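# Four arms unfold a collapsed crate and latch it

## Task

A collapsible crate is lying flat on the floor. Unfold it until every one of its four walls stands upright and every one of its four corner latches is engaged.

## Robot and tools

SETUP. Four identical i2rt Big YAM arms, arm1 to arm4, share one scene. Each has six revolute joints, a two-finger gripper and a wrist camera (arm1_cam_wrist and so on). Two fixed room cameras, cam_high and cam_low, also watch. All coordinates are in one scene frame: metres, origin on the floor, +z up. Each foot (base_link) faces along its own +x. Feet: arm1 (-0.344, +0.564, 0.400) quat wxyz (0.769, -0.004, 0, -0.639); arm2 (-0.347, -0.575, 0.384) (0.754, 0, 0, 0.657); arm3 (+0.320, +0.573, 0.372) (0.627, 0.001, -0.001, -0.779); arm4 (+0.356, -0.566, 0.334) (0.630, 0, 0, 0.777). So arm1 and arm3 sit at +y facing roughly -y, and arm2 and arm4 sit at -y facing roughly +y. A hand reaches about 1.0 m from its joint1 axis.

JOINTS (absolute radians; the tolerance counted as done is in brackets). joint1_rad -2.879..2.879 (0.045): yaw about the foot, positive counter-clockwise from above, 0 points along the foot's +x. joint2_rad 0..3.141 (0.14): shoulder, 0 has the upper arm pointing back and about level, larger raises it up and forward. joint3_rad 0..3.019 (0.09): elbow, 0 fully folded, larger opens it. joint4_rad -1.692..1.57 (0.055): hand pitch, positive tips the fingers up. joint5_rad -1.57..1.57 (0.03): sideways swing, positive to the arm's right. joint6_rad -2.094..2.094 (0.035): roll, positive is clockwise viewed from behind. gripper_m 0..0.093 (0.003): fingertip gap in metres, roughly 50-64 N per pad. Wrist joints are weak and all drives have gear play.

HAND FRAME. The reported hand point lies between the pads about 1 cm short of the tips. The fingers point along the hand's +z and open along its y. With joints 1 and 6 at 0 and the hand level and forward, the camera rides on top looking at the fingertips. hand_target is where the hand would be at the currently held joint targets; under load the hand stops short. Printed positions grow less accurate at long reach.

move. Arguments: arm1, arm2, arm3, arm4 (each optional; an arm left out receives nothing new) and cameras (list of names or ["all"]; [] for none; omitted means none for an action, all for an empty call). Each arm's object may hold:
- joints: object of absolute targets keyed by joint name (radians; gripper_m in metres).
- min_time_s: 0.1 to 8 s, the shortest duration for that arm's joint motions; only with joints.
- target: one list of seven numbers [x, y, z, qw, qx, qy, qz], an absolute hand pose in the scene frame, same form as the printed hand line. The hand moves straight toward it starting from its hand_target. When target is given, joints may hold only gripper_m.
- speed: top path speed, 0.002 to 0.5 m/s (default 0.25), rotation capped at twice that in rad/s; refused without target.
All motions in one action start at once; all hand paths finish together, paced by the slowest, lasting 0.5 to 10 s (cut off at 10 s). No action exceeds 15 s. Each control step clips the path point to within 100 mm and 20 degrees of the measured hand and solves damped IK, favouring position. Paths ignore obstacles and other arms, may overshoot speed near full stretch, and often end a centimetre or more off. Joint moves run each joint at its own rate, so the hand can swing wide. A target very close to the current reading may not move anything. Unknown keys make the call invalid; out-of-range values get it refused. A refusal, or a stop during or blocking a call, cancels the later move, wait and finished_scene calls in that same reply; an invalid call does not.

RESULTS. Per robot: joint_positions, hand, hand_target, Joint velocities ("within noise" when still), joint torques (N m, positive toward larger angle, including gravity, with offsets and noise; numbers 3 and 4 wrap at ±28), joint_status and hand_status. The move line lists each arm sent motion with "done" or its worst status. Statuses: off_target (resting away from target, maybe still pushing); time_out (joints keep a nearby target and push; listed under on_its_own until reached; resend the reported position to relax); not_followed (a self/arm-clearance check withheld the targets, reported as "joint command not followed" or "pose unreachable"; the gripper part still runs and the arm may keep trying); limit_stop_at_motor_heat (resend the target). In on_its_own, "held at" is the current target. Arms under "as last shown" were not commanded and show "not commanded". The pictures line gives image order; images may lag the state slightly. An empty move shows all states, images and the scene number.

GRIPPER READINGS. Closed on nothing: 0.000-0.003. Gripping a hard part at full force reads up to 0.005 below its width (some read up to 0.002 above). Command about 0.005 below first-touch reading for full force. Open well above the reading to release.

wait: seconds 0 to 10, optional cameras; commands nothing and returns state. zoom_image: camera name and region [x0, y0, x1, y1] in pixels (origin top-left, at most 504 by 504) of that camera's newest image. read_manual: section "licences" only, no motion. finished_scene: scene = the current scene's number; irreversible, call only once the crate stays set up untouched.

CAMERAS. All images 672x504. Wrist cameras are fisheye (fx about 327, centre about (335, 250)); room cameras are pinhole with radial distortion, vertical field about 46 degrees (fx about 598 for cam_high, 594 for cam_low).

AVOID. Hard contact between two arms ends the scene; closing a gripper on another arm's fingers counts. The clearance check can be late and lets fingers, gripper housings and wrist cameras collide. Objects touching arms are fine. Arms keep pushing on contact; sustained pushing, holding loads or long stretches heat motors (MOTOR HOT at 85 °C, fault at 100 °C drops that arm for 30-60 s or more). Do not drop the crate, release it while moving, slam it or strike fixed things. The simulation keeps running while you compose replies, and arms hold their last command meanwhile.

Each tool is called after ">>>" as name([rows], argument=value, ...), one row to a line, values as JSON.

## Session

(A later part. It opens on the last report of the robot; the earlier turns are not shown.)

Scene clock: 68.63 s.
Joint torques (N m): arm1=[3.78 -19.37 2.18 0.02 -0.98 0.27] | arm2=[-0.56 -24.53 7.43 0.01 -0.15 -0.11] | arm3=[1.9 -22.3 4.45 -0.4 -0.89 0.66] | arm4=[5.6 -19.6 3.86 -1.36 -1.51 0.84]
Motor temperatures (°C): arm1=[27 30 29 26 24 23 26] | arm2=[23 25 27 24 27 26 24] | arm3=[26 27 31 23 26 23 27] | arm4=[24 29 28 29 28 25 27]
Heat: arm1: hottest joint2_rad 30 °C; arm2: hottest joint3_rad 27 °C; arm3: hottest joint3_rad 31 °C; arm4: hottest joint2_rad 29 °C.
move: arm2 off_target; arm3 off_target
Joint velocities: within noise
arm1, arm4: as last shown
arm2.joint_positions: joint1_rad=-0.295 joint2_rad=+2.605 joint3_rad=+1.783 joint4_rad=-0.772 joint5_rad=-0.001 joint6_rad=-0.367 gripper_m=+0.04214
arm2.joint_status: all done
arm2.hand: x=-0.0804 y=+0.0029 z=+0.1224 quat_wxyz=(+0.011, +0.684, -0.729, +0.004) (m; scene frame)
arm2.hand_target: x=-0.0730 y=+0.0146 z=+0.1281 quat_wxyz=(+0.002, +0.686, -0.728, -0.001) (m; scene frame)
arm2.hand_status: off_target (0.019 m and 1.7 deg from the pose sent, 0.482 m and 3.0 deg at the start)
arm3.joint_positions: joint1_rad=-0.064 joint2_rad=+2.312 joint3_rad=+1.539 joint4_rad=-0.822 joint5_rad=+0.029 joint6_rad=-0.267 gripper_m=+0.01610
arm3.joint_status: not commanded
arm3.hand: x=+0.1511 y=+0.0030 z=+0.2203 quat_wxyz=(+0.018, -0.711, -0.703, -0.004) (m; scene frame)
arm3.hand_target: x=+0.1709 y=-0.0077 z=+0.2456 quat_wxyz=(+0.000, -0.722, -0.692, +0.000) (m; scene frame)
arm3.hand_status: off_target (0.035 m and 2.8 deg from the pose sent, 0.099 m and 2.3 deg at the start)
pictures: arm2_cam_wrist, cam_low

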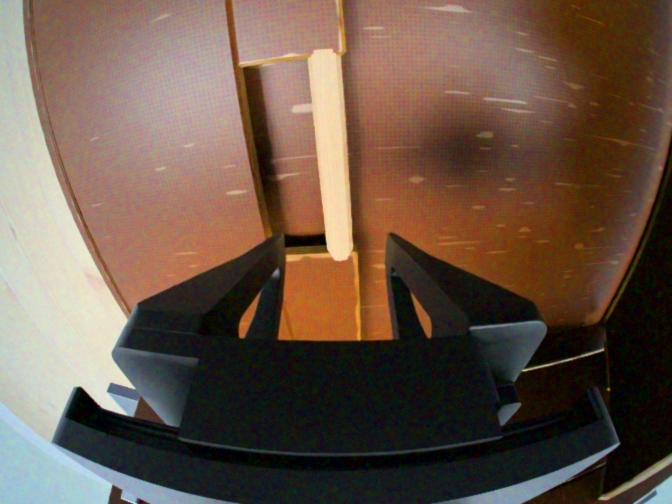

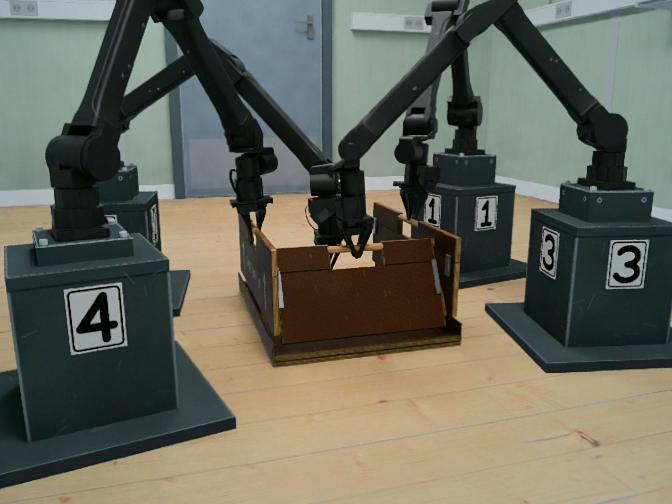

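>>> move(arm3={"target": [0.227, -0.009, 0.253, 0, 0.7224, 0.6915, 0], "speed": 0.12}, arm2={"target": [-0.0780, 0.0165, 0.019, 0, -0.6915, 0.7224, 0], "speed": 0.16}, cameras=["arm2_cam_wrist"])

Scene clock: 73.03 s.
Joint torques (N m): arm1=[3.78 -19.9 2.18 0.16 -0.95 0.32] | arm2=[0.32 -24.47 6.89 0.51 -0.09 -0.12] | arm3=[3.25 -21.42 4.59 -0.09 -1.18 0.78] | arm4=[5.66 -19.6 3.86 -1.36 -1.5 0.84]
Motor temperatures (°C): arm1=[27 30 29 26 24 23 26] | arm2=[23 25 27 24 27 26 24] | arm3=[26 27 30 23 26 23 27] | arm4=[24 30 28 29 29 25 27]
Heat: arm1: hottest joint2_rad 30 °C; arm2: hottest joint3_rad 27 °C; arm3: hottest joint3_rad 30 °C; arm4: hottest joint2_rad 30 °C.
move: arm2 off_target; arm3 off_target
Joint velocities: within noise
arm1, arm4: as last shown
arm2.joint_positions: joint1_rad=-0.290 joint2_rad=+2.832 joint3_rad=+1.938 joint4_rad=-0.702 joint5_rad=+0.001 joint6_rad=-0.383 gripper_m=+0.04212
arm2.joint_status: not commanded
arm2.hand: x=-0.0827 y=+0.0040 z=+0.0198 quat_wxyz=(+0.011, +0.692, -0.722, +0.005) (m; scene frame)
arm2.hand_target: x=-0.0806 y=+0.0166 z=+0.0194 quat_wxyz=(+0.000, +0.696, -0.718, +0.000) (m; scene frame)
arm2.hand_status: off_target (0.013 m and 1.4 deg from the pose sent, 0.104 m and 1.7 deg at the start)
arm3.joint_positions: joint1_rad=+0.009 joint2_rad=+2.268 joint3_rad=+1.500 joint4_rad=-0.831 joint5_rad=+0.039 joint6_rad=-0.191 gripper_m=+0.01589
arm3.joint_status: not commanded
arm3.hand: x=+0.1940 y=+0.0028 z=+0.2351 quat_wxyz=(+0.023, -0.712, -0.702, -0.002) (m; scene frame)
arm3.hand_target: x=+0.2262 y=-0.0067 z=+0.2525 quat_wxyz=(+0.003, -0.721, -0.692, -0.004) (m; scene frame)
arm3.hand_status: off_target (0.039 m and 3.1 deg from the pose sent, 0.084 m and 2.8 deg at the start)
pictures: arm2_cam_wrist

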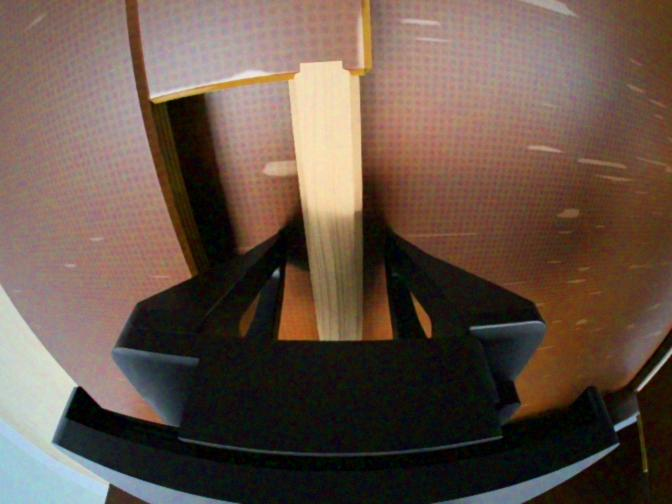

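>>> move(arm2={"joints": {"gripper_m": 0.011}}, arm3={"target": [0.260, -0.010, 0.251, 0, 0.7224, 0.6915, 0], "speed": 0.08})

>>> move(arm2={"target": [-0.0875, 0.0165, 0.108, 0, -0.6915, 0.7224, 0], "speed": 0.14}, arm3={"target": [0.292, -0.011, 0.251, 0, 0.7224, 0.6915, 0], "speed": 0.06}, cameras=["cam_low", "arm2_cam_wrist"])

>>> zoom_image(camera="cam_low", region=[230, 180, 480, 370])

Scene clock: 76.63 s.
Joint torques (N m): arm1=[4.01 -19.19 2.13 0.13 -0.98 0.33] | arm2=[0.26 -24.41 6.87 0.5 -0.18 0.25] | arm3=[4.66 -20.19 4.62 0.51 -1.6 0.94] | arm4=[5.66 -19.55 3.86 -1.36 -1.5 0.84]
Motor temperatures (°C): arm1=[27 30 29 26 24 23 26] | arm2=[23 26 27 24 27 26 24] | arm3=[26 27 30 23 27 23 28] | arm4=[24 30 28 29 29 25 27]
Heat: arm1: hottest joint2_rad 30 °C; arm2: hottest joint3_rad 27 °C; arm3: hottest joint3_rad 30 °C; arm4: hottest joint2_rad 30 °C.
move: arm2 off_target; arm3 off_target
Joint velocities: within noise
arm1: as last shown
arm2.joint_positions: joint1_rad=-0.290 joint2_rad=+2.832 joint3_rad=+1.938 joint4_rad=-0.702 joint5_rad=+0.004 joint6_rad=-0.415 gripper_m=+0.01727
arm2.joint_status: gripper_m off_target (ended at +0.01729, target +0.01100)
arm2.hand: x=-0.0823 y=+0.0038 z=+0.0198 quat_wxyz=(+0.011, +0.703, -0.711, +0.006) (m; scene frame)
arm2.hand_target: x=-0.0805 y=+0.0164 z=+0.0193 quat_wxyz=(+0.000, +0.696, -0.718, +0.000) (m; scene frame)
arm2.hand_status: not commanded
arm3.joint_positions: joint1_rad=+0.043 joint2_rad=+2.256 joint3_rad=+1.486 joint4_rad=-0.831 joint5_rad=+0.049 joint6_rad=-0.152 gripper_m=+0.01589
arm3.joint_status: not commanded
arm3.hand: x=+0.2122 y=+0.0029 z=+0.2385 quat_wxyz=(+0.028, -0.714, -0.700, +0.001) (m; scene frame)
arm3.hand_target: x=+0.2581 y=-0.0082 z=+0.2503 quat_wxyz=(+0.001, -0.721, -0.692, -0.002) (m; scene frame)
arm3.hand_status: off_target (0.051 m and 3.5 deg from the pose sent, 0.069 m and 3.1 deg at the start)
arm4.joint_positions: joint1_rad=+0.609 joint2_rad=+2.067 joint3_rad=+1.231 joint4_rad=-0.687 joint5_rad=+0.043 joint6_rad=-0.728 gripper_m=+0.01625
arm4.joint_status: not commanded
arm4.hand: x=-0.0250 y=-0.1978 z=+0.2349 quat_wxyz=(-0.032, +0.999, -0.013, -0.003) (m; scene frame)
arm4.hand_target: x=-0.0305 y=-0.2372 z=+0.2339 quat_wxyz=(-0.001, +1.000, -0.021, +0.002) (m; scene frame)
arm4.hand_status: not commanded
pictures: none

Scene clock: 78.00 s.
Joint torques (N m): arm1=[3.37 -19.96 2.17 0.05 -0.96 0.33] | arm2=[0.5 -31.03 3.9 -1.02 -0.66 0.49] | arm3=[3.6 -19.72 5.19 0.85 -1.71 0.81] | arm4=[5.66 -19.6 3.86 -1.36 -1.5 0.84]
Motor temperatures (°C): arm1=[27 30 29 26 24 23 26] | arm2=[23 26 27 24 27 26 24] | arm3=[26 27 30 23 27 24 28] | arm4=[24 30 28 29 29 25 27]
Heat: arm1: hottest joint2_rad 30 °C; arm2: hottest joint3_rad 27 °C; arm3: hottest joint3_rad 30 °C; arm4: hottest joint2_rad 30 °C.
move: arm2 off_target; arm3 off_target
Joint velocities: within noise
arm1.joint_positions: joint1_rad=+0.600 joint2_rad=+2.085 joint3_rad=+1.063 joint4_rad=-0.503 joint5_rad=+0.019 joint6_rad=-0.721 gripper_m=+0.01347
arm1.joint_status: not commanded
arm1.hand: x=-0.0099 y=+0.2229 z=+0.2533 quat_wxyz=(-0.007, -0.033, -0.999, +0.025) (m; scene frame)
arm1.hand_target: x=-0.0070 y=+0.2565 z=+0.2467 quat_wxyz=(+0.000, -0.022, -1.000, +0.001) (m; scene frame)
arm1.hand_status: not commanded
arm2.joint_positions: joint1_rad=-0.281 joint2_rad=+2.719 joint3_rad=+1.835 joint4_rad=-0.702 joint5_rad=+0.014 joint6_rad=-0.415 gripper_m=+0.01703
arm2.joint_status: not commanded
arm2.hand: x=-0.0869 y=+0.0033 z=+0.0653 quat_wxyz=(+0.004, +0.706, -0.708, +0.009) (m; scene frame)
arm2.hand_target: x=-0.0874 y=+0.0195 z=+0.1056 quat_wxyz=(-0.004, +0.693, -0.721, -0.002) (m; scene frame)
arm2.hand_status: off_target (0.045 m and 2.7 deg from the pose sent, 0.089 m and 2.3 deg at the start)
arm3.joint_positions: joint1_rad=+0.115 joint2_rad=+2.245 joint3_rad=+1.470 joint4_rad=-0.834 joint5_rad=+0.055 joint6_rad=-0.082 gripper_m=+0.01589
arm3.joint_status: not commanded
arm3.hand: x=+0.2531 y=+0.0025 z=+0.2406 quat_wxyz=(+0.032, -0.713, -0.701, +0.002) (m; scene frame)
arm3.hand_target: x=+0.2900 y=-0.0098 z=+0.2508 quat_wxyz=(+0.002, -0.721, -0.693, -0.001) (m; scene frame)
arm3.hand_status: off_target (0.042 m and 4.0 deg from the pose sent, 0.082 m and 3.5 deg at the start)
arm4.joint_positions: joint1_rad=+0.609 joint2_rad=+2.067 joint3_rad=+1.231 joint4_rad=-0.687 joint5_rad=+0.045 joint6_rad=-0.728 gripper_m=+0.01625
arm4.joint_status: not commanded
arm4.hand: x=-0.0249 y=-0.1976 z=+0.2349 quat_wxyz=(-0.033, +0.999, -0.014, -0.003) (m; scene frame)
arm4.hand_target: x=-0.0303 y=-0.2370 z=+0.2339 quat_wxyz=(-0.002, +1.000, -0.021, +0.002) (m; scene frame)
arm4.hand_status: not commanded
pictures: arm2_cam_wrist, cam_low

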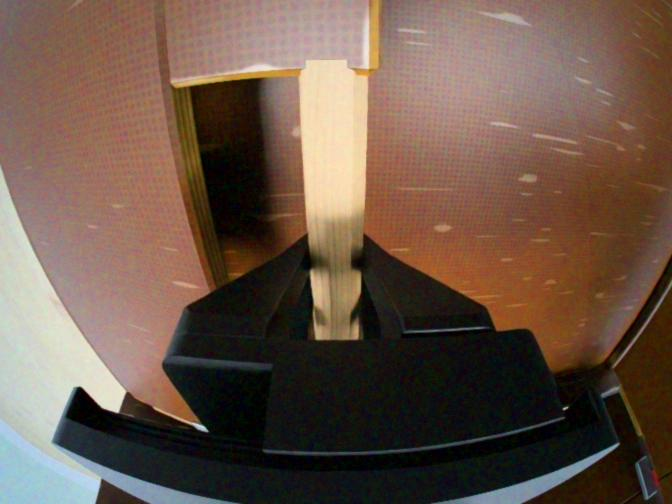

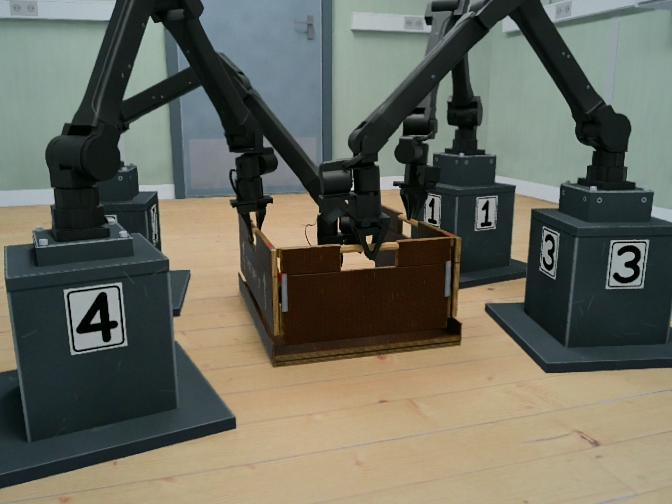

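Scaled by 2.016 from the camera's 672x504 image, which has a finer 960x720 frame.

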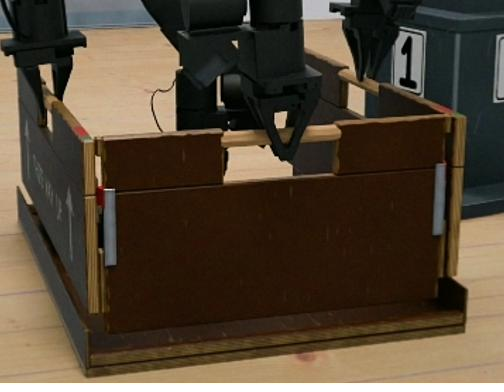

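>>> move(arm2={"target": [-0.107, 0.0175, 0.163, 0, -0.6915, 0.7224, 0], "speed": 0.17}, arm3={"target": [0.255, -0.008, 0.240, 0, 0.7224, 0.6915, 0], "speed": 0.1})

>>> move(arm2={"target": [-0.161, 0.020, 0.215, 0, -0.6915, 0.7224, 0], "speed": 0.18})

>>> move(arm2={"target": [-0.223, 0.023, 0.244, 0, -0.6915, 0.7224, 0], "speed": 0.16})

>>> move(arm2={"target": [-0.284, 0.0255, 0.252, 0, -0.6915, 0.7224, 0], "speed": 0.12})

>>> move(arm2={"target": [-0.316, 0.0265, 0.252, 0, -0.6915, 0.7224, 0], "speed": 0.08})

>>> move(arm2={"target": [-0.346, 0.0275, 0.250, 0, -0.6915, 0.7224, 0], "speed": 0.06}, cameras=["cam_high"])

>>> zoom_image(camera="cam_high", region=[240, 290, 430, 410])

Scene clock: 82.13 s.
Joint torques (N m): arm1=[2.9 -20.01 2.11 0.18 -0.95 0.29] | arm2=[0.56 -31.09 4.18 -1.21 -0.68 0.58] | arm3=[-0.44 -18.43 5.42 1.72 -1.3 0.31] | arm4=[5.66 -19.6 3.86 -1.36 -1.51 0.83]
Motor temperatures (°C): arm1=[27 30 29 26 24 23 26] | arm2=[23 26 27 24 27 26 25] | arm3=[26 27 30 23 28 24 28] | arm4=[24 30 28 29 29 25 27]
Heat: arm1: hottest joint2_rad 30 °C; arm2: hottest joint3_rad 27 °C; arm3: hottest joint3_rad 30 °C; arm4: hottest joint2_rad 30 °C.
move: arm2 off_target; arm3 off_target
Joint velocities: within noise
arm1, arm4: as last shown
arm2.joint_positions: joint1_rad=-0.255 joint2_rad=+2.601 joint3_rad=+1.749 joint4_rad=-0.745 joint5_rad=+0.014 joint6_rad=-0.395 gripper_m=+0.01666
arm2.joint_status: not commanded
arm2.hand: x=-0.1047 y=+0.0034 z=+0.1166 quat_wxyz=(+0.008, +0.709, -0.706, +0.012) (m; scene frame)
arm2.hand_target: x=-0.1066 y=+0.0183 z=+0.1605 quat_wxyz=(+0.000, +0.692, -0.722, +0.000) (m; scene frame)
arm2.hand_status: off_target (0.049 m and 3.2 deg from the pose sent, 0.101 m and 2.7 deg at the start)
arm3.joint_positions: joint1_rad=+0.108 joint2_rad=+2.245 joint3_rad=+1.470 joint4_rad=-0.834 joint5_rad=+0.042 joint6_rad=-0.093 gripper_m=+0.01589
arm3.joint_status: not commanded
arm3.hand: x=+0.2511 y=+0.0028 z=+0.2404 quat_wxyz=(+0.027, -0.712, -0.702, -0.003) (m; scene frame)
arm3.hand_target: x=+0.2558 y=-0.0078 z=+0.2402 quat_wxyz=(+0.000, -0.722, -0.692, -0.001) (m; scene frame)
arm3.hand_status: off_target (0.011 m and 3.5 deg from the pose sent, 0.011 m and 4.0 deg at the start)
pictures: none

Scene clock: 83.23 s.
Joint torques (N m): arm1=[3.43 -19.78 1.99 -0.01 -0.98 0.31] | arm2=[1.49 -30.51 4.37 -1.21 -1.27 0.74] | arm3=[-0.56 -18.37 5.39 1.74 -1.3 0.3] | arm4=[5.66 -19.6 3.86 -1.36 -1.51 0.84]
Motor temperatures (°C): arm1=[27 30 29 26 24 23 26] | arm2=[23 26 27 24 27 26 25] | arm3=[26 28 30 23 28 24 28] | arm4=[24 30 28 29 29 25 27]
Heat: arm1: hottest joint2_rad 30 °C; arm2: hottest joint3_rad 27 °C; arm3: hottest joint3_rad 30 °C; arm4: hottest joint2_rad 30 °C.
move: arm2 off_target
Joint velocities: within noise
arm1, arm3, arm4: as last shown
arm2.joint_positions: joint1_rad=-0.195 joint2_rad=+2.472 joint3_rad=+1.648 joint4_rad=-0.775 joint5_rad=+0.030 joint6_rad=-0.329 gripper_m=+0.01670
arm2.joint_status: not commanded
arm2.hand: x=-0.1416 y=+0.0032 z=+0.1688 quat_wxyz=(+0.006, +0.706, -0.708, +0.020) (m; scene frame)
arm2.hand_target: x=-0.1541 y=+0.0181 z=+0.2124 quat_wxyz=(+0.000, +0.689, -0.725, +0.000) (m; scene frame)
arm2.hand_status: off_target (0.053 m and 3.4 deg from the pose sent, 0.115 m and 3.2 deg at the start)
pictures: none

Scene clock: 84.40 s.
Joint torques (N m): arm1=[2.9 -20.25 2.22 0.13 -0.97 0.29] | arm2=[1.61 -27.34 5.56 -0.14 -1.06 0.71] | arm3=[-0.56 -18.26 5.26 1.85 -1.28 0.32] | arm4=[5.66 -19.6 3.86 -1.35 -1.51 0.84]
Motor temperatures (°C): arm1=[27 30 29 26 25 23 26] | arm2=[23 27 27 24 27 26 25] | arm3=[26 28 30 23 28 24 28] | arm4=[24 30 28 29 29 25 27]
Heat: arm1: hottest joint2_rad 30 °C; arm2: hottest joint2_rad 27 °C; arm3: hottest joint3_rad 30 °C; arm4: hottest joint2_rad 30 °C.
move: arm2 off_target
Joint velocities: within noise
arm1, arm3, arm4: as last shown
arm2.joint_positions: joint1_rad=-0.088 joint2_rad=+2.364 joint3_rad=+1.573 joint4_rad=-0.834 joint5_rad=+0.024 joint6_rad=-0.226 gripper_m=+0.01629
arm2.joint_status: not commanded
arm2.hand: x=-0.2101 y=+0.0035 z=+0.2128 quat_wxyz=(+0.016, +0.708, -0.706, +0.025) (m; scene frame)
arm2.hand_target: x=-0.2224 y=+0.0212 z=+0.2431 quat_wxyz=(+0.004, +0.692, -0.722, +0.002) (m; scene frame)
arm2.hand_status: off_target (0.039 m and 4.3 deg from the pose sent, 0.113 m and 3.4 deg at the start)
pictures: none

Scene clock: 85.50 s.
Joint torques (N m): arm1=[3.55 -19.84 2.28 -0.03 -0.96 0.32] | arm2=[3.96 -26.17 5.83 0.29 -1.75 0.92] | arm3=[-0.56 -18.2 5.3 1.77 -1.27 0.33] | arm4=[5.66 -19.6 3.88 -1.36 -1.51 0.84]
Motor temperatures (°C): arm1=[27 30 29 26 25 23 26] | arm2=[23 27 27 24 27 26 25] | arm3=[26 28 30 23 28 24 28] | arm4=[24 30 28 29 29 25 27]
Heat: arm1: hottest joint2_rad 30 °C; arm2: hottest joint2_rad 27 °C; arm3: hottest joint3_rad 30 °C; arm4: hottest joint2_rad 30 °C.
move: arm2 off_target
Joint velocities: within noise
arm1, arm3, arm4: as last shown
arm2.joint_positions: joint1_rad=-0.014 joint2_rad=+2.326 joint3_rad=+1.538 joint4_rad=-0.837 joint5_rad=+0.041 joint6_rad=-0.148 gripper_m=+0.01629
arm2.joint_status: not commanded
arm2.hand: x=-0.2513 y=+0.0039 z=+0.2257 quat_wxyz=(+0.009, +0.706, -0.707, +0.033) (m; scene frame)
arm2.hand_target: x=-0.2827 y=+0.0248 z=+0.2512 quat_wxyz=(+0.001, +0.693, -0.721, +0.001) (m; scene frame)
arm2.hand_status: off_target (0.047 m and 4.6 deg from the pose sent, 0.087 m and 4.3 deg at the start)
pictures: none

Scene clock: 86.53 s.
Joint torques (N m): arm1=[4.37 -19.43 2.17 0.09 -0.97 0.29] | arm2=[6.59 -25.99 5.64 0.36 -2.35 1.2] | arm3=[-0.62 -17.9 5.42 1.77 -1.26 0.32] | arm4=[5.66 -19.6 3.86 -1.36 -1.51 0.83]
Motor temperatures (°C): arm1=[27 30 29 26 25 23 26] | arm2=[23 27 27 24 27 26 25] | arm3=[26 28 30 23 28 24 28] | arm4=[24 31 28 29 29 25 27]
Heat: arm1: hottest joint2_rad 30 °C; arm2: hottest joint2_rad 27 °C; arm3: hottest joint3_rad 30 °C; arm4: hottest joint2_rad 31 °C.
move: arm2 off_target
Joint velocities: within noise
arm1, arm3, arm4: as last shown
arm2.joint_positions: joint1_rad=+0.007 joint2_rad=+2.320 joint3_rad=+1.532 joint4_rad=-0.837 joint5_rad=+0.053 joint6_rad=-0.124 gripper_m=+0.01629
arm2.joint_status: not commanded
arm2.hand: x=-0.2618 y=+0.0042 z=+0.2277 quat_wxyz=(+0.005, +0.705, -0.708, +0.038) (m; scene frame)
arm2.hand_target: x=-0.3143 y=+0.0245 z=+0.2515 quat_wxyz=(+0.002, +0.694, -0.720, +0.001) (m; scene frame)
arm2.hand_status: off_target (0.063 m and 4.9 deg from the pose sent, 0.073 m and 4.6 deg at the start)
pictures: none

Scene clock: 87.57 s.
Joint torques (N m): arm1=[4.01 -19.66 2.28 0.03 -0.98 0.29] | arm2=[5.77 -25.29 6.27 0.57 -2.73 1.11] | arm3=[-0.91 -18.08 5.22 1.81 -1.29 0.3] | arm4=[5.6 -19.55 3.86 -1.36 -1.51 0.83]
Motor temperatures (°C): arm1=[27 30 29 26 25 23 26] | arm2=[23 27 27 24 28 26 25] | arm3=[26 28 30 23 28 24 28] | arm4=[24 31 28 29 29 25 27]
Heat: arm1: hottest joint2_rad 30 °C; arm2: hottest joint5_rad 28 °C; arm3: hottest joint3_rad 30 °C; arm4: hottest joint2_rad 31 °C.
move: arm2 off_target
Joint velocities: within noise
arm1, arm3, arm4: as last shown
arm2.joint_positions: joint1_rad=+0.067 joint2_rad=+2.314 joint3_rad=+1.522 joint4_rad=-0.841 joint5_rad=+0.062 joint6_rad=-0.064 gripper_m=+0.01631
arm2.joint_status: not commanded
arm2.hand: x=-0.2952 y=+0.0039 z=+0.2289 quat_wxyz=(+0.002, +0.705, -0.708, +0.044) (m; scene frame)
arm2.hand_target: x=-0.3445 y=+0.0250 z=+0.2499 quat_wxyz=(+0.003, +0.693, -0.720, +0.001) (m; scene frame)
arm2.hand_status: off_target (0.060 m and 5.5 deg from the pose sent, 0.090 m and 4.9 deg at the start)
arm4.hand_target: x=-0.0302 y=-0.2370 z=+0.2339 quat_wxyz=(-0.002, +1.000, -0.021, +0.002) (m; scene frame)
pictures: cam_high

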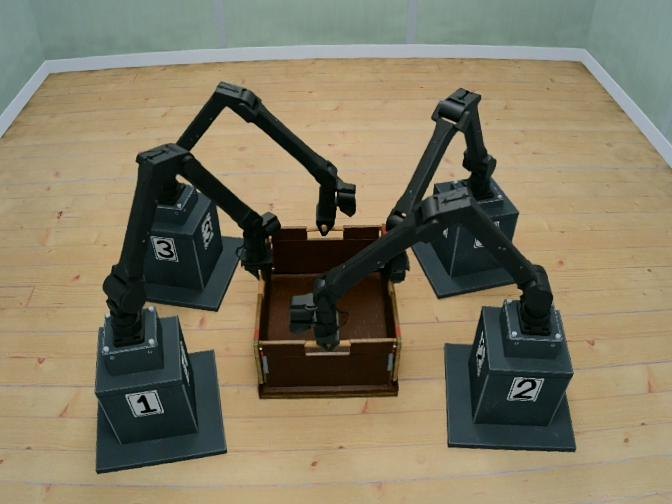

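Scaled by 2.653 from the camera's 672x504 image, which has a finer 960x720 frame.

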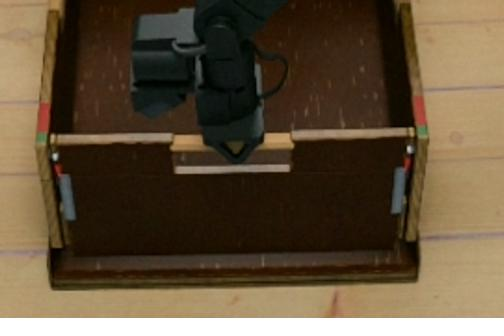

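>>> move(arm2={"target": [-0.252, 0.017, 0.240, 0, -0.6915, 0.7224, 0], "speed": 0.12}, arm3={"target": [0.212, -0.005, 0.240, 0, 0.7224, 0.6915, 0], "speed": 0.12})

>>> move(arm1={"target": [-0.003, 0.213, 0.252, 0, 0.0218, 0.9998, 0], "speed": 0.1}, arm2={"target": [-0.287, 0.017, 0.240, 0, -0.6915, 0.7224, 0], "speed": 0.1}, arm3={"target": [0.243, -0.004, 0.236, 0, 0.7224, 0.6915, 0], "speed": 0.1}, arm4={"target": [-0.030, -0.192, 0.227, 0, -0.9998, 0.0218, 0], "speed": 0.1})

Scene clock: 90.93 s.
Joint torques (N m): arm1=[3.84 -19.31 2.26 0.05 -0.95 0.29] | arm2=[-4.84 -24.29 5.56 1.46 -0.09 -0.12] | arm3=[-4.37 -17.67 5.74 1.57 -0.01 -0.09] | arm4=[5.66 -19.6 3.86 -1.36 -1.52 0.83]
Motor temperatures (°C): arm1=[27 30 29 26 25 23 26] | arm2=[23 28 27 24 28 26 25] | arm3=[26 28 30 23 28 23 28] | arm4=[24 31 27 29 30 25 28]
Heat: arm1: hottest joint2_rad 30 °C; arm2: hottest joint2_rad 28 °C; arm3: hottest joint3_rad 30 °C; arm4: hottest joint2_rad 31 °C.
move: arm2 off_target; arm3 off_target
Joint velocities: within noise
arm1, arm4: as last shown
arm2.joint_positions: joint1_rad=+0.043 joint2_rad=+2.314 joint3_rad=+1.521 joint4_rad=-0.837 joint5_rad=-0.002 joint6_rad=-0.101 gripper_m=+0.01632
arm2.joint_status: not commanded
arm2.hand: x=-0.2922 y=+0.0039 z=+0.2281 quat_wxyz=(+0.023, +0.709, -0.704, +0.018) (m; scene frame)
arm2.hand_target: x=-0.2595 y=+0.0168 z=+0.2402 quat_wxyz=(+0.001, +0.694, -0.720, -0.001) (m; scene frame)
arm2.hand_status: off_target (0.044 m and 4.4 deg from the pose sent, 0.047 m and 5.5 deg at the start)
arm3.joint_positions: joint1_rad=+0.095 joint2_rad=+2.245 joint3_rad=+1.470 joint4_rad=-0.833 joint5_rad=+0.006 joint6_rad=-0.113 gripper_m=+0.01589
arm3.joint_status: not commanded
arm3.hand: x=+0.2501 y=+0.0026 z=+0.2403 quat_wxyz=(+0.013, -0.710, -0.704, -0.013) (m; scene frame)
arm3.hand_target: x=+0.2184 y=-0.0046 z=+0.2404 quat_wxyz=(+0.000, -0.722, -0.692, +0.000) (m; scene frame)
arm3.hand_status: off_target (0.039 m and 3.0 deg from the pose sent, 0.040 m and 3.5 deg at the start)
pictures: none

Scene clock: 92.03 s.
Joint torques (N m): arm1=[-0.79 -19.25 6.75 -0.17 -0.35 -0.01] | arm2=[-0.91 -24.41 5.19 1.29 -0.11 0.36] | arm3=[-1.61 -17.96 4.68 2.13 -0.07 0.2] | arm4=[1.32 -15.79 9.61 -0.94 -1.2 0.21]
Motor temperatures (°C): arm1=[27 30 29 26 25 23 26] | arm2=[23 28 27 24 28 26 25] | arm3=[26 28 30 23 28 23 28] | arm4=[24 31 28 29 30 25 28]
Heat: arm1: hottest joint2_rad 30 °C; arm2: hottest joint2_rad 28 °C; arm3: hottest joint3_rad 30 °C; arm4: hottest joint2_rad 31 °C.
move: arm1 off_target; arm2 off_target; arm3 off_target; arm4 off_target
Joint velocities: within noise
arm1.joint_positions: joint1_rad=+0.591 joint2_rad=+2.103 joint3_rad=+1.106 joint4_rad=-0.578 joint5_rad=+0.002 joint6_rad=-0.744 gripper_m=+0.01344
arm1.joint_status: not commanded
arm1.hand: x=-0.0104 y=+0.2213 z=+0.2534 quat_wxyz=(+0.005, -0.026, -1.000, +0.002) (m; scene frame)
arm1.hand_target: x=-0.0050 y=+0.2147 z=+0.2513 quat_wxyz=(+0.002, -0.022, -1.000, -0.003) (m; scene frame)
arm1.hand_status: off_target (0.011 m and 0.8 deg from the pose sent, 0.012 m and 3.3 deg at the start)
arm2.joint_positions: joint1_rad=+0.046 joint2_rad=+2.311 joint3_rad=+1.515 joint4_rad=-0.826 joint5_rad=+0.005 joint6_rad=-0.094 gripper_m=+0.01632
arm2.joint_status: not commanded
arm2.hand: x=-0.2926 y=+0.0043 z=+0.2281 quat_wxyz=(+0.018, +0.708, -0.705, +0.019) (m; scene frame)
arm2.hand_target: x=-0.2863 y=+0.0172 z=+0.2402 quat_wxyz=(-0.001, +0.693, -0.721, +0.001) (m; scene frame)
arm2.hand_status: off_target (0.018 m and 4.0 deg from the pose sent, 0.018 m and 4.4 deg at the start)
arm3.joint_positions: joint1_rad=+0.095 joint2_rad=+2.245 joint3_rad=+1.469 joint4_rad=-0.830 joint5_rad=+0.006 joint6_rad=-0.111 gripper_m=+0.01589
arm3.joint_status: not commanded
arm3.hand: x=+0.2501 y=+0.0026 z=+0.2399 quat_wxyz=(+0.012, -0.710, -0.704, -0.013) (m; scene frame)
arm3.hand_target: x=+0.2428 y=-0.0040 z=+0.2363 quat_wxyz=(+0.000, -0.719, -0.695, +0.000) (m; scene frame)
arm3.hand_status: off_target (0.010 m and 2.8 deg from the pose sent, 0.011 m and 3.0 deg at the start)
arm4.joint_positions: joint1_rad=+0.600 joint2_rad=+2.082 joint3_rad=+1.262 joint4_rad=-0.732 joint5_rad=+0.030 joint6_rad=-0.736 gripper_m=+0.01626
arm4.joint_status: not commanded
arm4.hand: x=-0.0245 y=-0.1949 z=+0.2348 quat_wxyz=(-0.017, +1.000, -0.014, +0.003) (m; scene frame)
arm4.hand_target: x=-0.0297 y=-0.1933 z=+0.2268 quat_wxyz=(+0.000, +1.000, -0.022, +0.000) (m; scene frame)
arm4.hand_status: off_target (0.010 m and 2.2 deg from the pose sent, 0.011 m and 3.9 deg at the start)
pictures: none

Latches hold. Release and lift away.

>>> move(arm1={"joints": {"gripper_m": 0.055}}, arm2={"joints": {"gripper_m": 0.055}}, arm3={"joints": {"gripper_m": 0.055}}, arm4={"joints": {"gripper_m": 0.055}})

>>> move(arm1={"target": [0.0, 0.215, 0.39, 0, 0.0218, 0.9998, 0], "speed": 0.15}, arm2={"target": [-0.286, 0.017, 0.38, 0, -0.6915, 0.7224, 0], "speed": 0.15}, arm3={"target": [0.242, -0.004, 0.38, 0, 0.7224, 0.6915, 0], "speed": 0.15}, arm4={"target": [-0.030, -0.194, 0.37, 0, -0.9998, 0.0218, 0], "speed": 0.15}, cameras=["cam_high", "cam_low", "arm3_cam_wrist"])

>>> zoom_image(camera="cam_high", region=[240, 210, 430, 410])

>>> zoom_image(camera="cam_low", region=[230, 180, 480, 370])

Scene clock: 95.27 s.
Joint torques (N m): arm1=[-0.85 -18.49 6.57 0.23 0.04 -0.03] | arm2=[-0.09 -24.35 5.44 0.69 -0.09 0.09] | arm3=[-1.2 -18.2 4.98 0.73 0.01 0.15] | arm4=[1.49 -16.26 9.35 -0.5 -0.23 0.2]
Motor temperatures (°C): arm1=[27 31 29 26 24 23 26] | arm2=[23 27 27 24 28 26 25] | arm3=[26 28 30 23 27 23 28] | arm4=[24 30 28 29 29 25 28]
Heat: arm1: hottest joint2_rad 31 °C; arm2: hottest joint5_rad 28 °C; arm3: hottest joint3_rad 30 °C; arm4: hottest joint2_rad 30 °C.
move: arm1 done; arm2 done; arm3 done; arm4 done
Joint velocities: within noise
arm1.joint_positions: joint1_rad=+0.602 joint2_rad=+2.103 joint3_rad=+1.108 joint4_rad=-0.588 joint5_rad=-0.007 joint6_rad=-0.745 gripper_m=+0.05491
arm1.joint_status: all done
arm1.hand: x=-0.0066 y=+0.2270 z=+0.2537 quat_wxyz=(+0.005, -0.020, -1.000, -0.004) (m; scene frame)
arm1.hand_target: x=-0.0016 y=+0.2188 z=+0.2515 quat_wxyz=(+0.004, -0.016, -1.000, -0.003) (m; scene frame)
arm1.hand_status: not commanded
arm2.joint_positions: joint1_rad=+0.035 joint2_rad=+2.311 joint3_rad=+1.512 joint4_rad=-0.809 joint5_rad=+0.005 joint6_rad=-0.068 gripper_m=+0.05486
arm2.joint_status: all done
arm2.hand: x=-0.2861 y=+0.0062 z=+0.2272 quat_wxyz=(+0.012, +0.695, -0.718, +0.014) (m; scene frame)
arm2.hand_target: x=-0.2805 y=+0.0167 z=+0.2403 quat_wxyz=(-0.001, +0.689, -0.724, +0.001) (m; scene frame)
arm2.hand_status: not commanded
arm3.joint_positions: joint1_rad=+0.083 joint2_rad=+2.245 joint3_rad=+1.469 joint4_rad=-0.797 joint5_rad=+0.005 joint6_rad=-0.105 gripper_m=+0.05487
arm3.joint_status: all done
arm3.hand: x=+0.2423 y=-0.0044 z=+0.2397 quat_wxyz=(+0.002, -0.717, -0.697, -0.001) (m; scene frame)
arm3.hand_target: x=+0.2369 y=-0.0037 z=+0.2364 quat_wxyz=(-0.001, -0.723, -0.690, +0.000) (m; scene frame)
arm3.hand_status: not commanded
arm4.joint_positions: joint1_rad=+0.600 joint2_rad=+2.088 joint3_rad=+1.265 joint4_rad=-0.752 joint5_rad=+0.000 joint6_rad=-0.734 gripper_m=+0.05492
arm4.joint_status: all done
arm4.hand: x=-0.0246 y=-0.2018 z=+0.2324 quat_wxyz=(+0.001, +1.000, -0.014, +0.002) (m; scene frame)
arm4.hand_target: x=-0.0292 y=-0.1953 z=+0.2273 quat_wxyz=(+0.003, +1.000, -0.021, +0.002) (m; scene frame)
arm4.hand_status: not commanded
pictures: none

Scene clock: 97.03 s.
Joint torques (N m): arm1=[-1.61 -18.43 9.03 0.21 0.05 -0.01] | arm2=[-0.09 -24.7 8.73 -0.09 -0.11 0.06] | arm3=[-0.67 -18.08 9.36 -0.2 0.05 0.14] | arm4=[1.44 -17.2 11.77 -0.57 -0.16 0.21]
Motor temperatures (°C): arm1=[27 31 29 26 24 23 26] | arm2=[23 28 27 24 28 26 25] | arm3=[26 28 30 23 27 23 28] | arm4=[24 30 28 29 29 25 27]
Heat: arm1: hottest joint2_rad 31 °C; arm2: hottest joint2_rad 28 °C; arm3: hottest joint3_rad 30 °C; arm4: hottest joint2_rad 30 °C.
move: arm1 off_target; arm2 off_target; arm3 off_target; arm4 off_target
Joint velocities: within noise
arm1.joint_positions: joint1_rad=+0.602 joint2_rad=+1.850 joint3_rad=+1.143 joint4_rad=-0.890 joint5_rad=-0.007 joint6_rad=-0.745 gripper_m=+0.05496
arm1.joint_status: not commanded
arm1.hand: x=-0.0072 y=+0.2291 z=+0.3796 quat_wxyz=(+0.010, -0.020, -1.000, -0.009) (m; scene frame)
arm1.hand_target: x=+0.0008 y=+0.2144 z=+0.3898 quat_wxyz=(+0.000, -0.022, -1.000, +0.000) (m; scene frame)
arm1.hand_status: off_target (0.019 m and 1.5 deg from the pose sent, 0.137 m and 0.8 deg at the start)
arm2.joint_positions: joint1_rad=+0.035 joint2_rad=+2.104 joint3_rad=+1.516 joint4_rad=-1.048 joint5_rad=+0.002 joint6_rad=-0.067 gripper_m=+0.05490
arm2.joint_status: not commanded
arm2.hand: x=-0.2877 y=-0.0036 z=+0.3474 quat_wxyz=(+0.024, +0.695, -0.719, +0.022) (m; scene frame)
arm2.hand_target: x=-0.2859 y=+0.0171 z=+0.3790 quat_wxyz=(+0.000, +0.692, -0.722, +0.000) (m; scene frame)
arm2.hand_status: off_target (0.039 m and 3.7 deg from the pose sent, 0.153 m and 2.2 deg at the start)
arm3.joint_positions: joint1_rad=+0.083 joint2_rad=+2.036 joint3_rad=+1.472 joint4_rad=-1.055 joint5_rad=+0.005 joint6_rad=-0.099 gripper_m=+0.05491
arm3.joint_status: not commanded
arm3.hand: x=+0.2447 y=+0.0154 z=+0.3577 quat_wxyz=(+0.016, -0.719, -0.695, -0.019) (m; scene frame)
arm3.hand_target: x=+0.2420 y=-0.0038 z=+0.3797 quat_wxyz=(+0.000, -0.722, -0.692, +0.000) (m; scene frame)
arm3.hand_status: off_target (0.030 m and 2.9 deg from the pose sent, 0.140 m and 0.9 deg at the start)
arm4.joint_positions: joint1_rad=+0.599 joint2_rad=+1.881 joint3_rad=+1.336 joint4_rad=-1.051 joint5_rad=+0.000 joint6_rad=-0.734 gripper_m=+0.05496
arm4.joint_status: not commanded
arm4.hand: x=-0.0207 y=-0.2043 z=+0.3587 quat_wxyz=(+0.009, +1.000, -0.015, +0.009) (m; scene frame)
arm4.hand_target: x=-0.0302 y=-0.1926 z=+0.3699 quat_wxyz=(+0.000, +1.000, -0.023, -0.001) (m; scene frame)
arm4.hand_status: off_target (0.018 m and 1.6 deg from the pose sent, 0.138 m and 0.9 deg at the start)
pictures: arm3_cam_wrist, cam_high, cam_low

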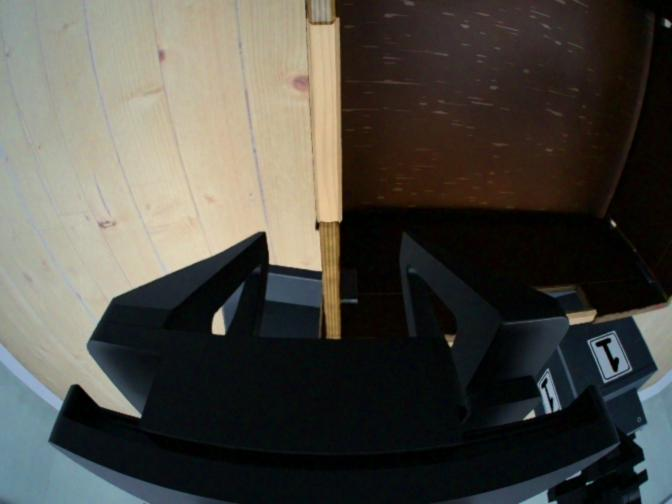

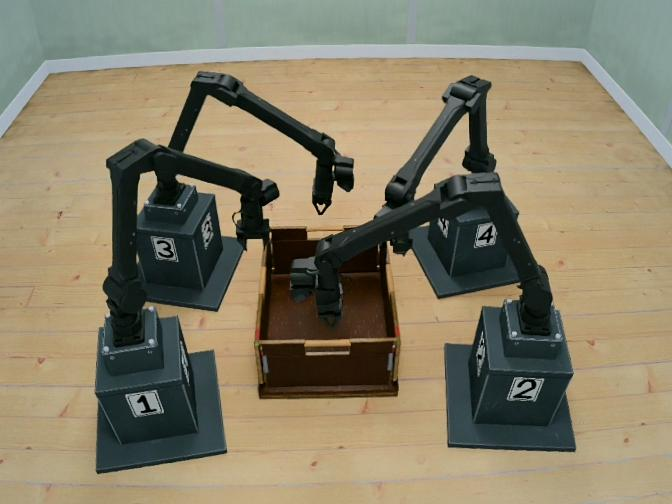

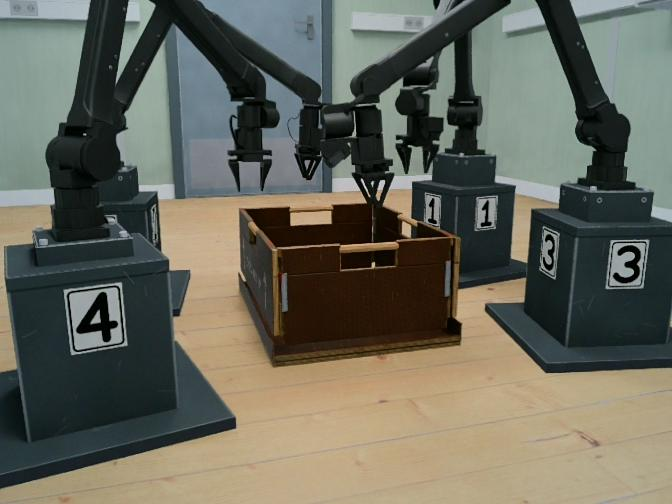

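Scaled by 2.520 from the camera's 672x504 image, which has a finer 960x720 frame.

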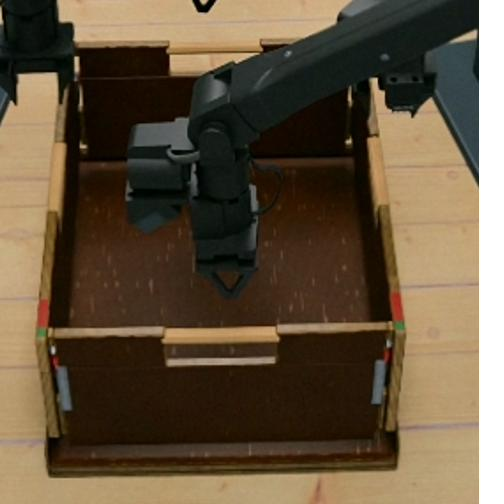

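Scaled by 2.016 from the camera's 672x504 image, which has a finer 960x720 frame.

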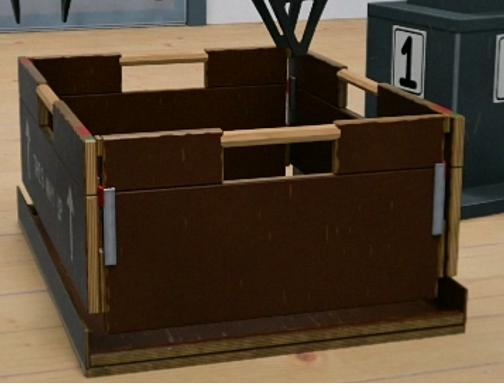

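>>> finished_scene(scene=2)

The scene is finished: the task was done.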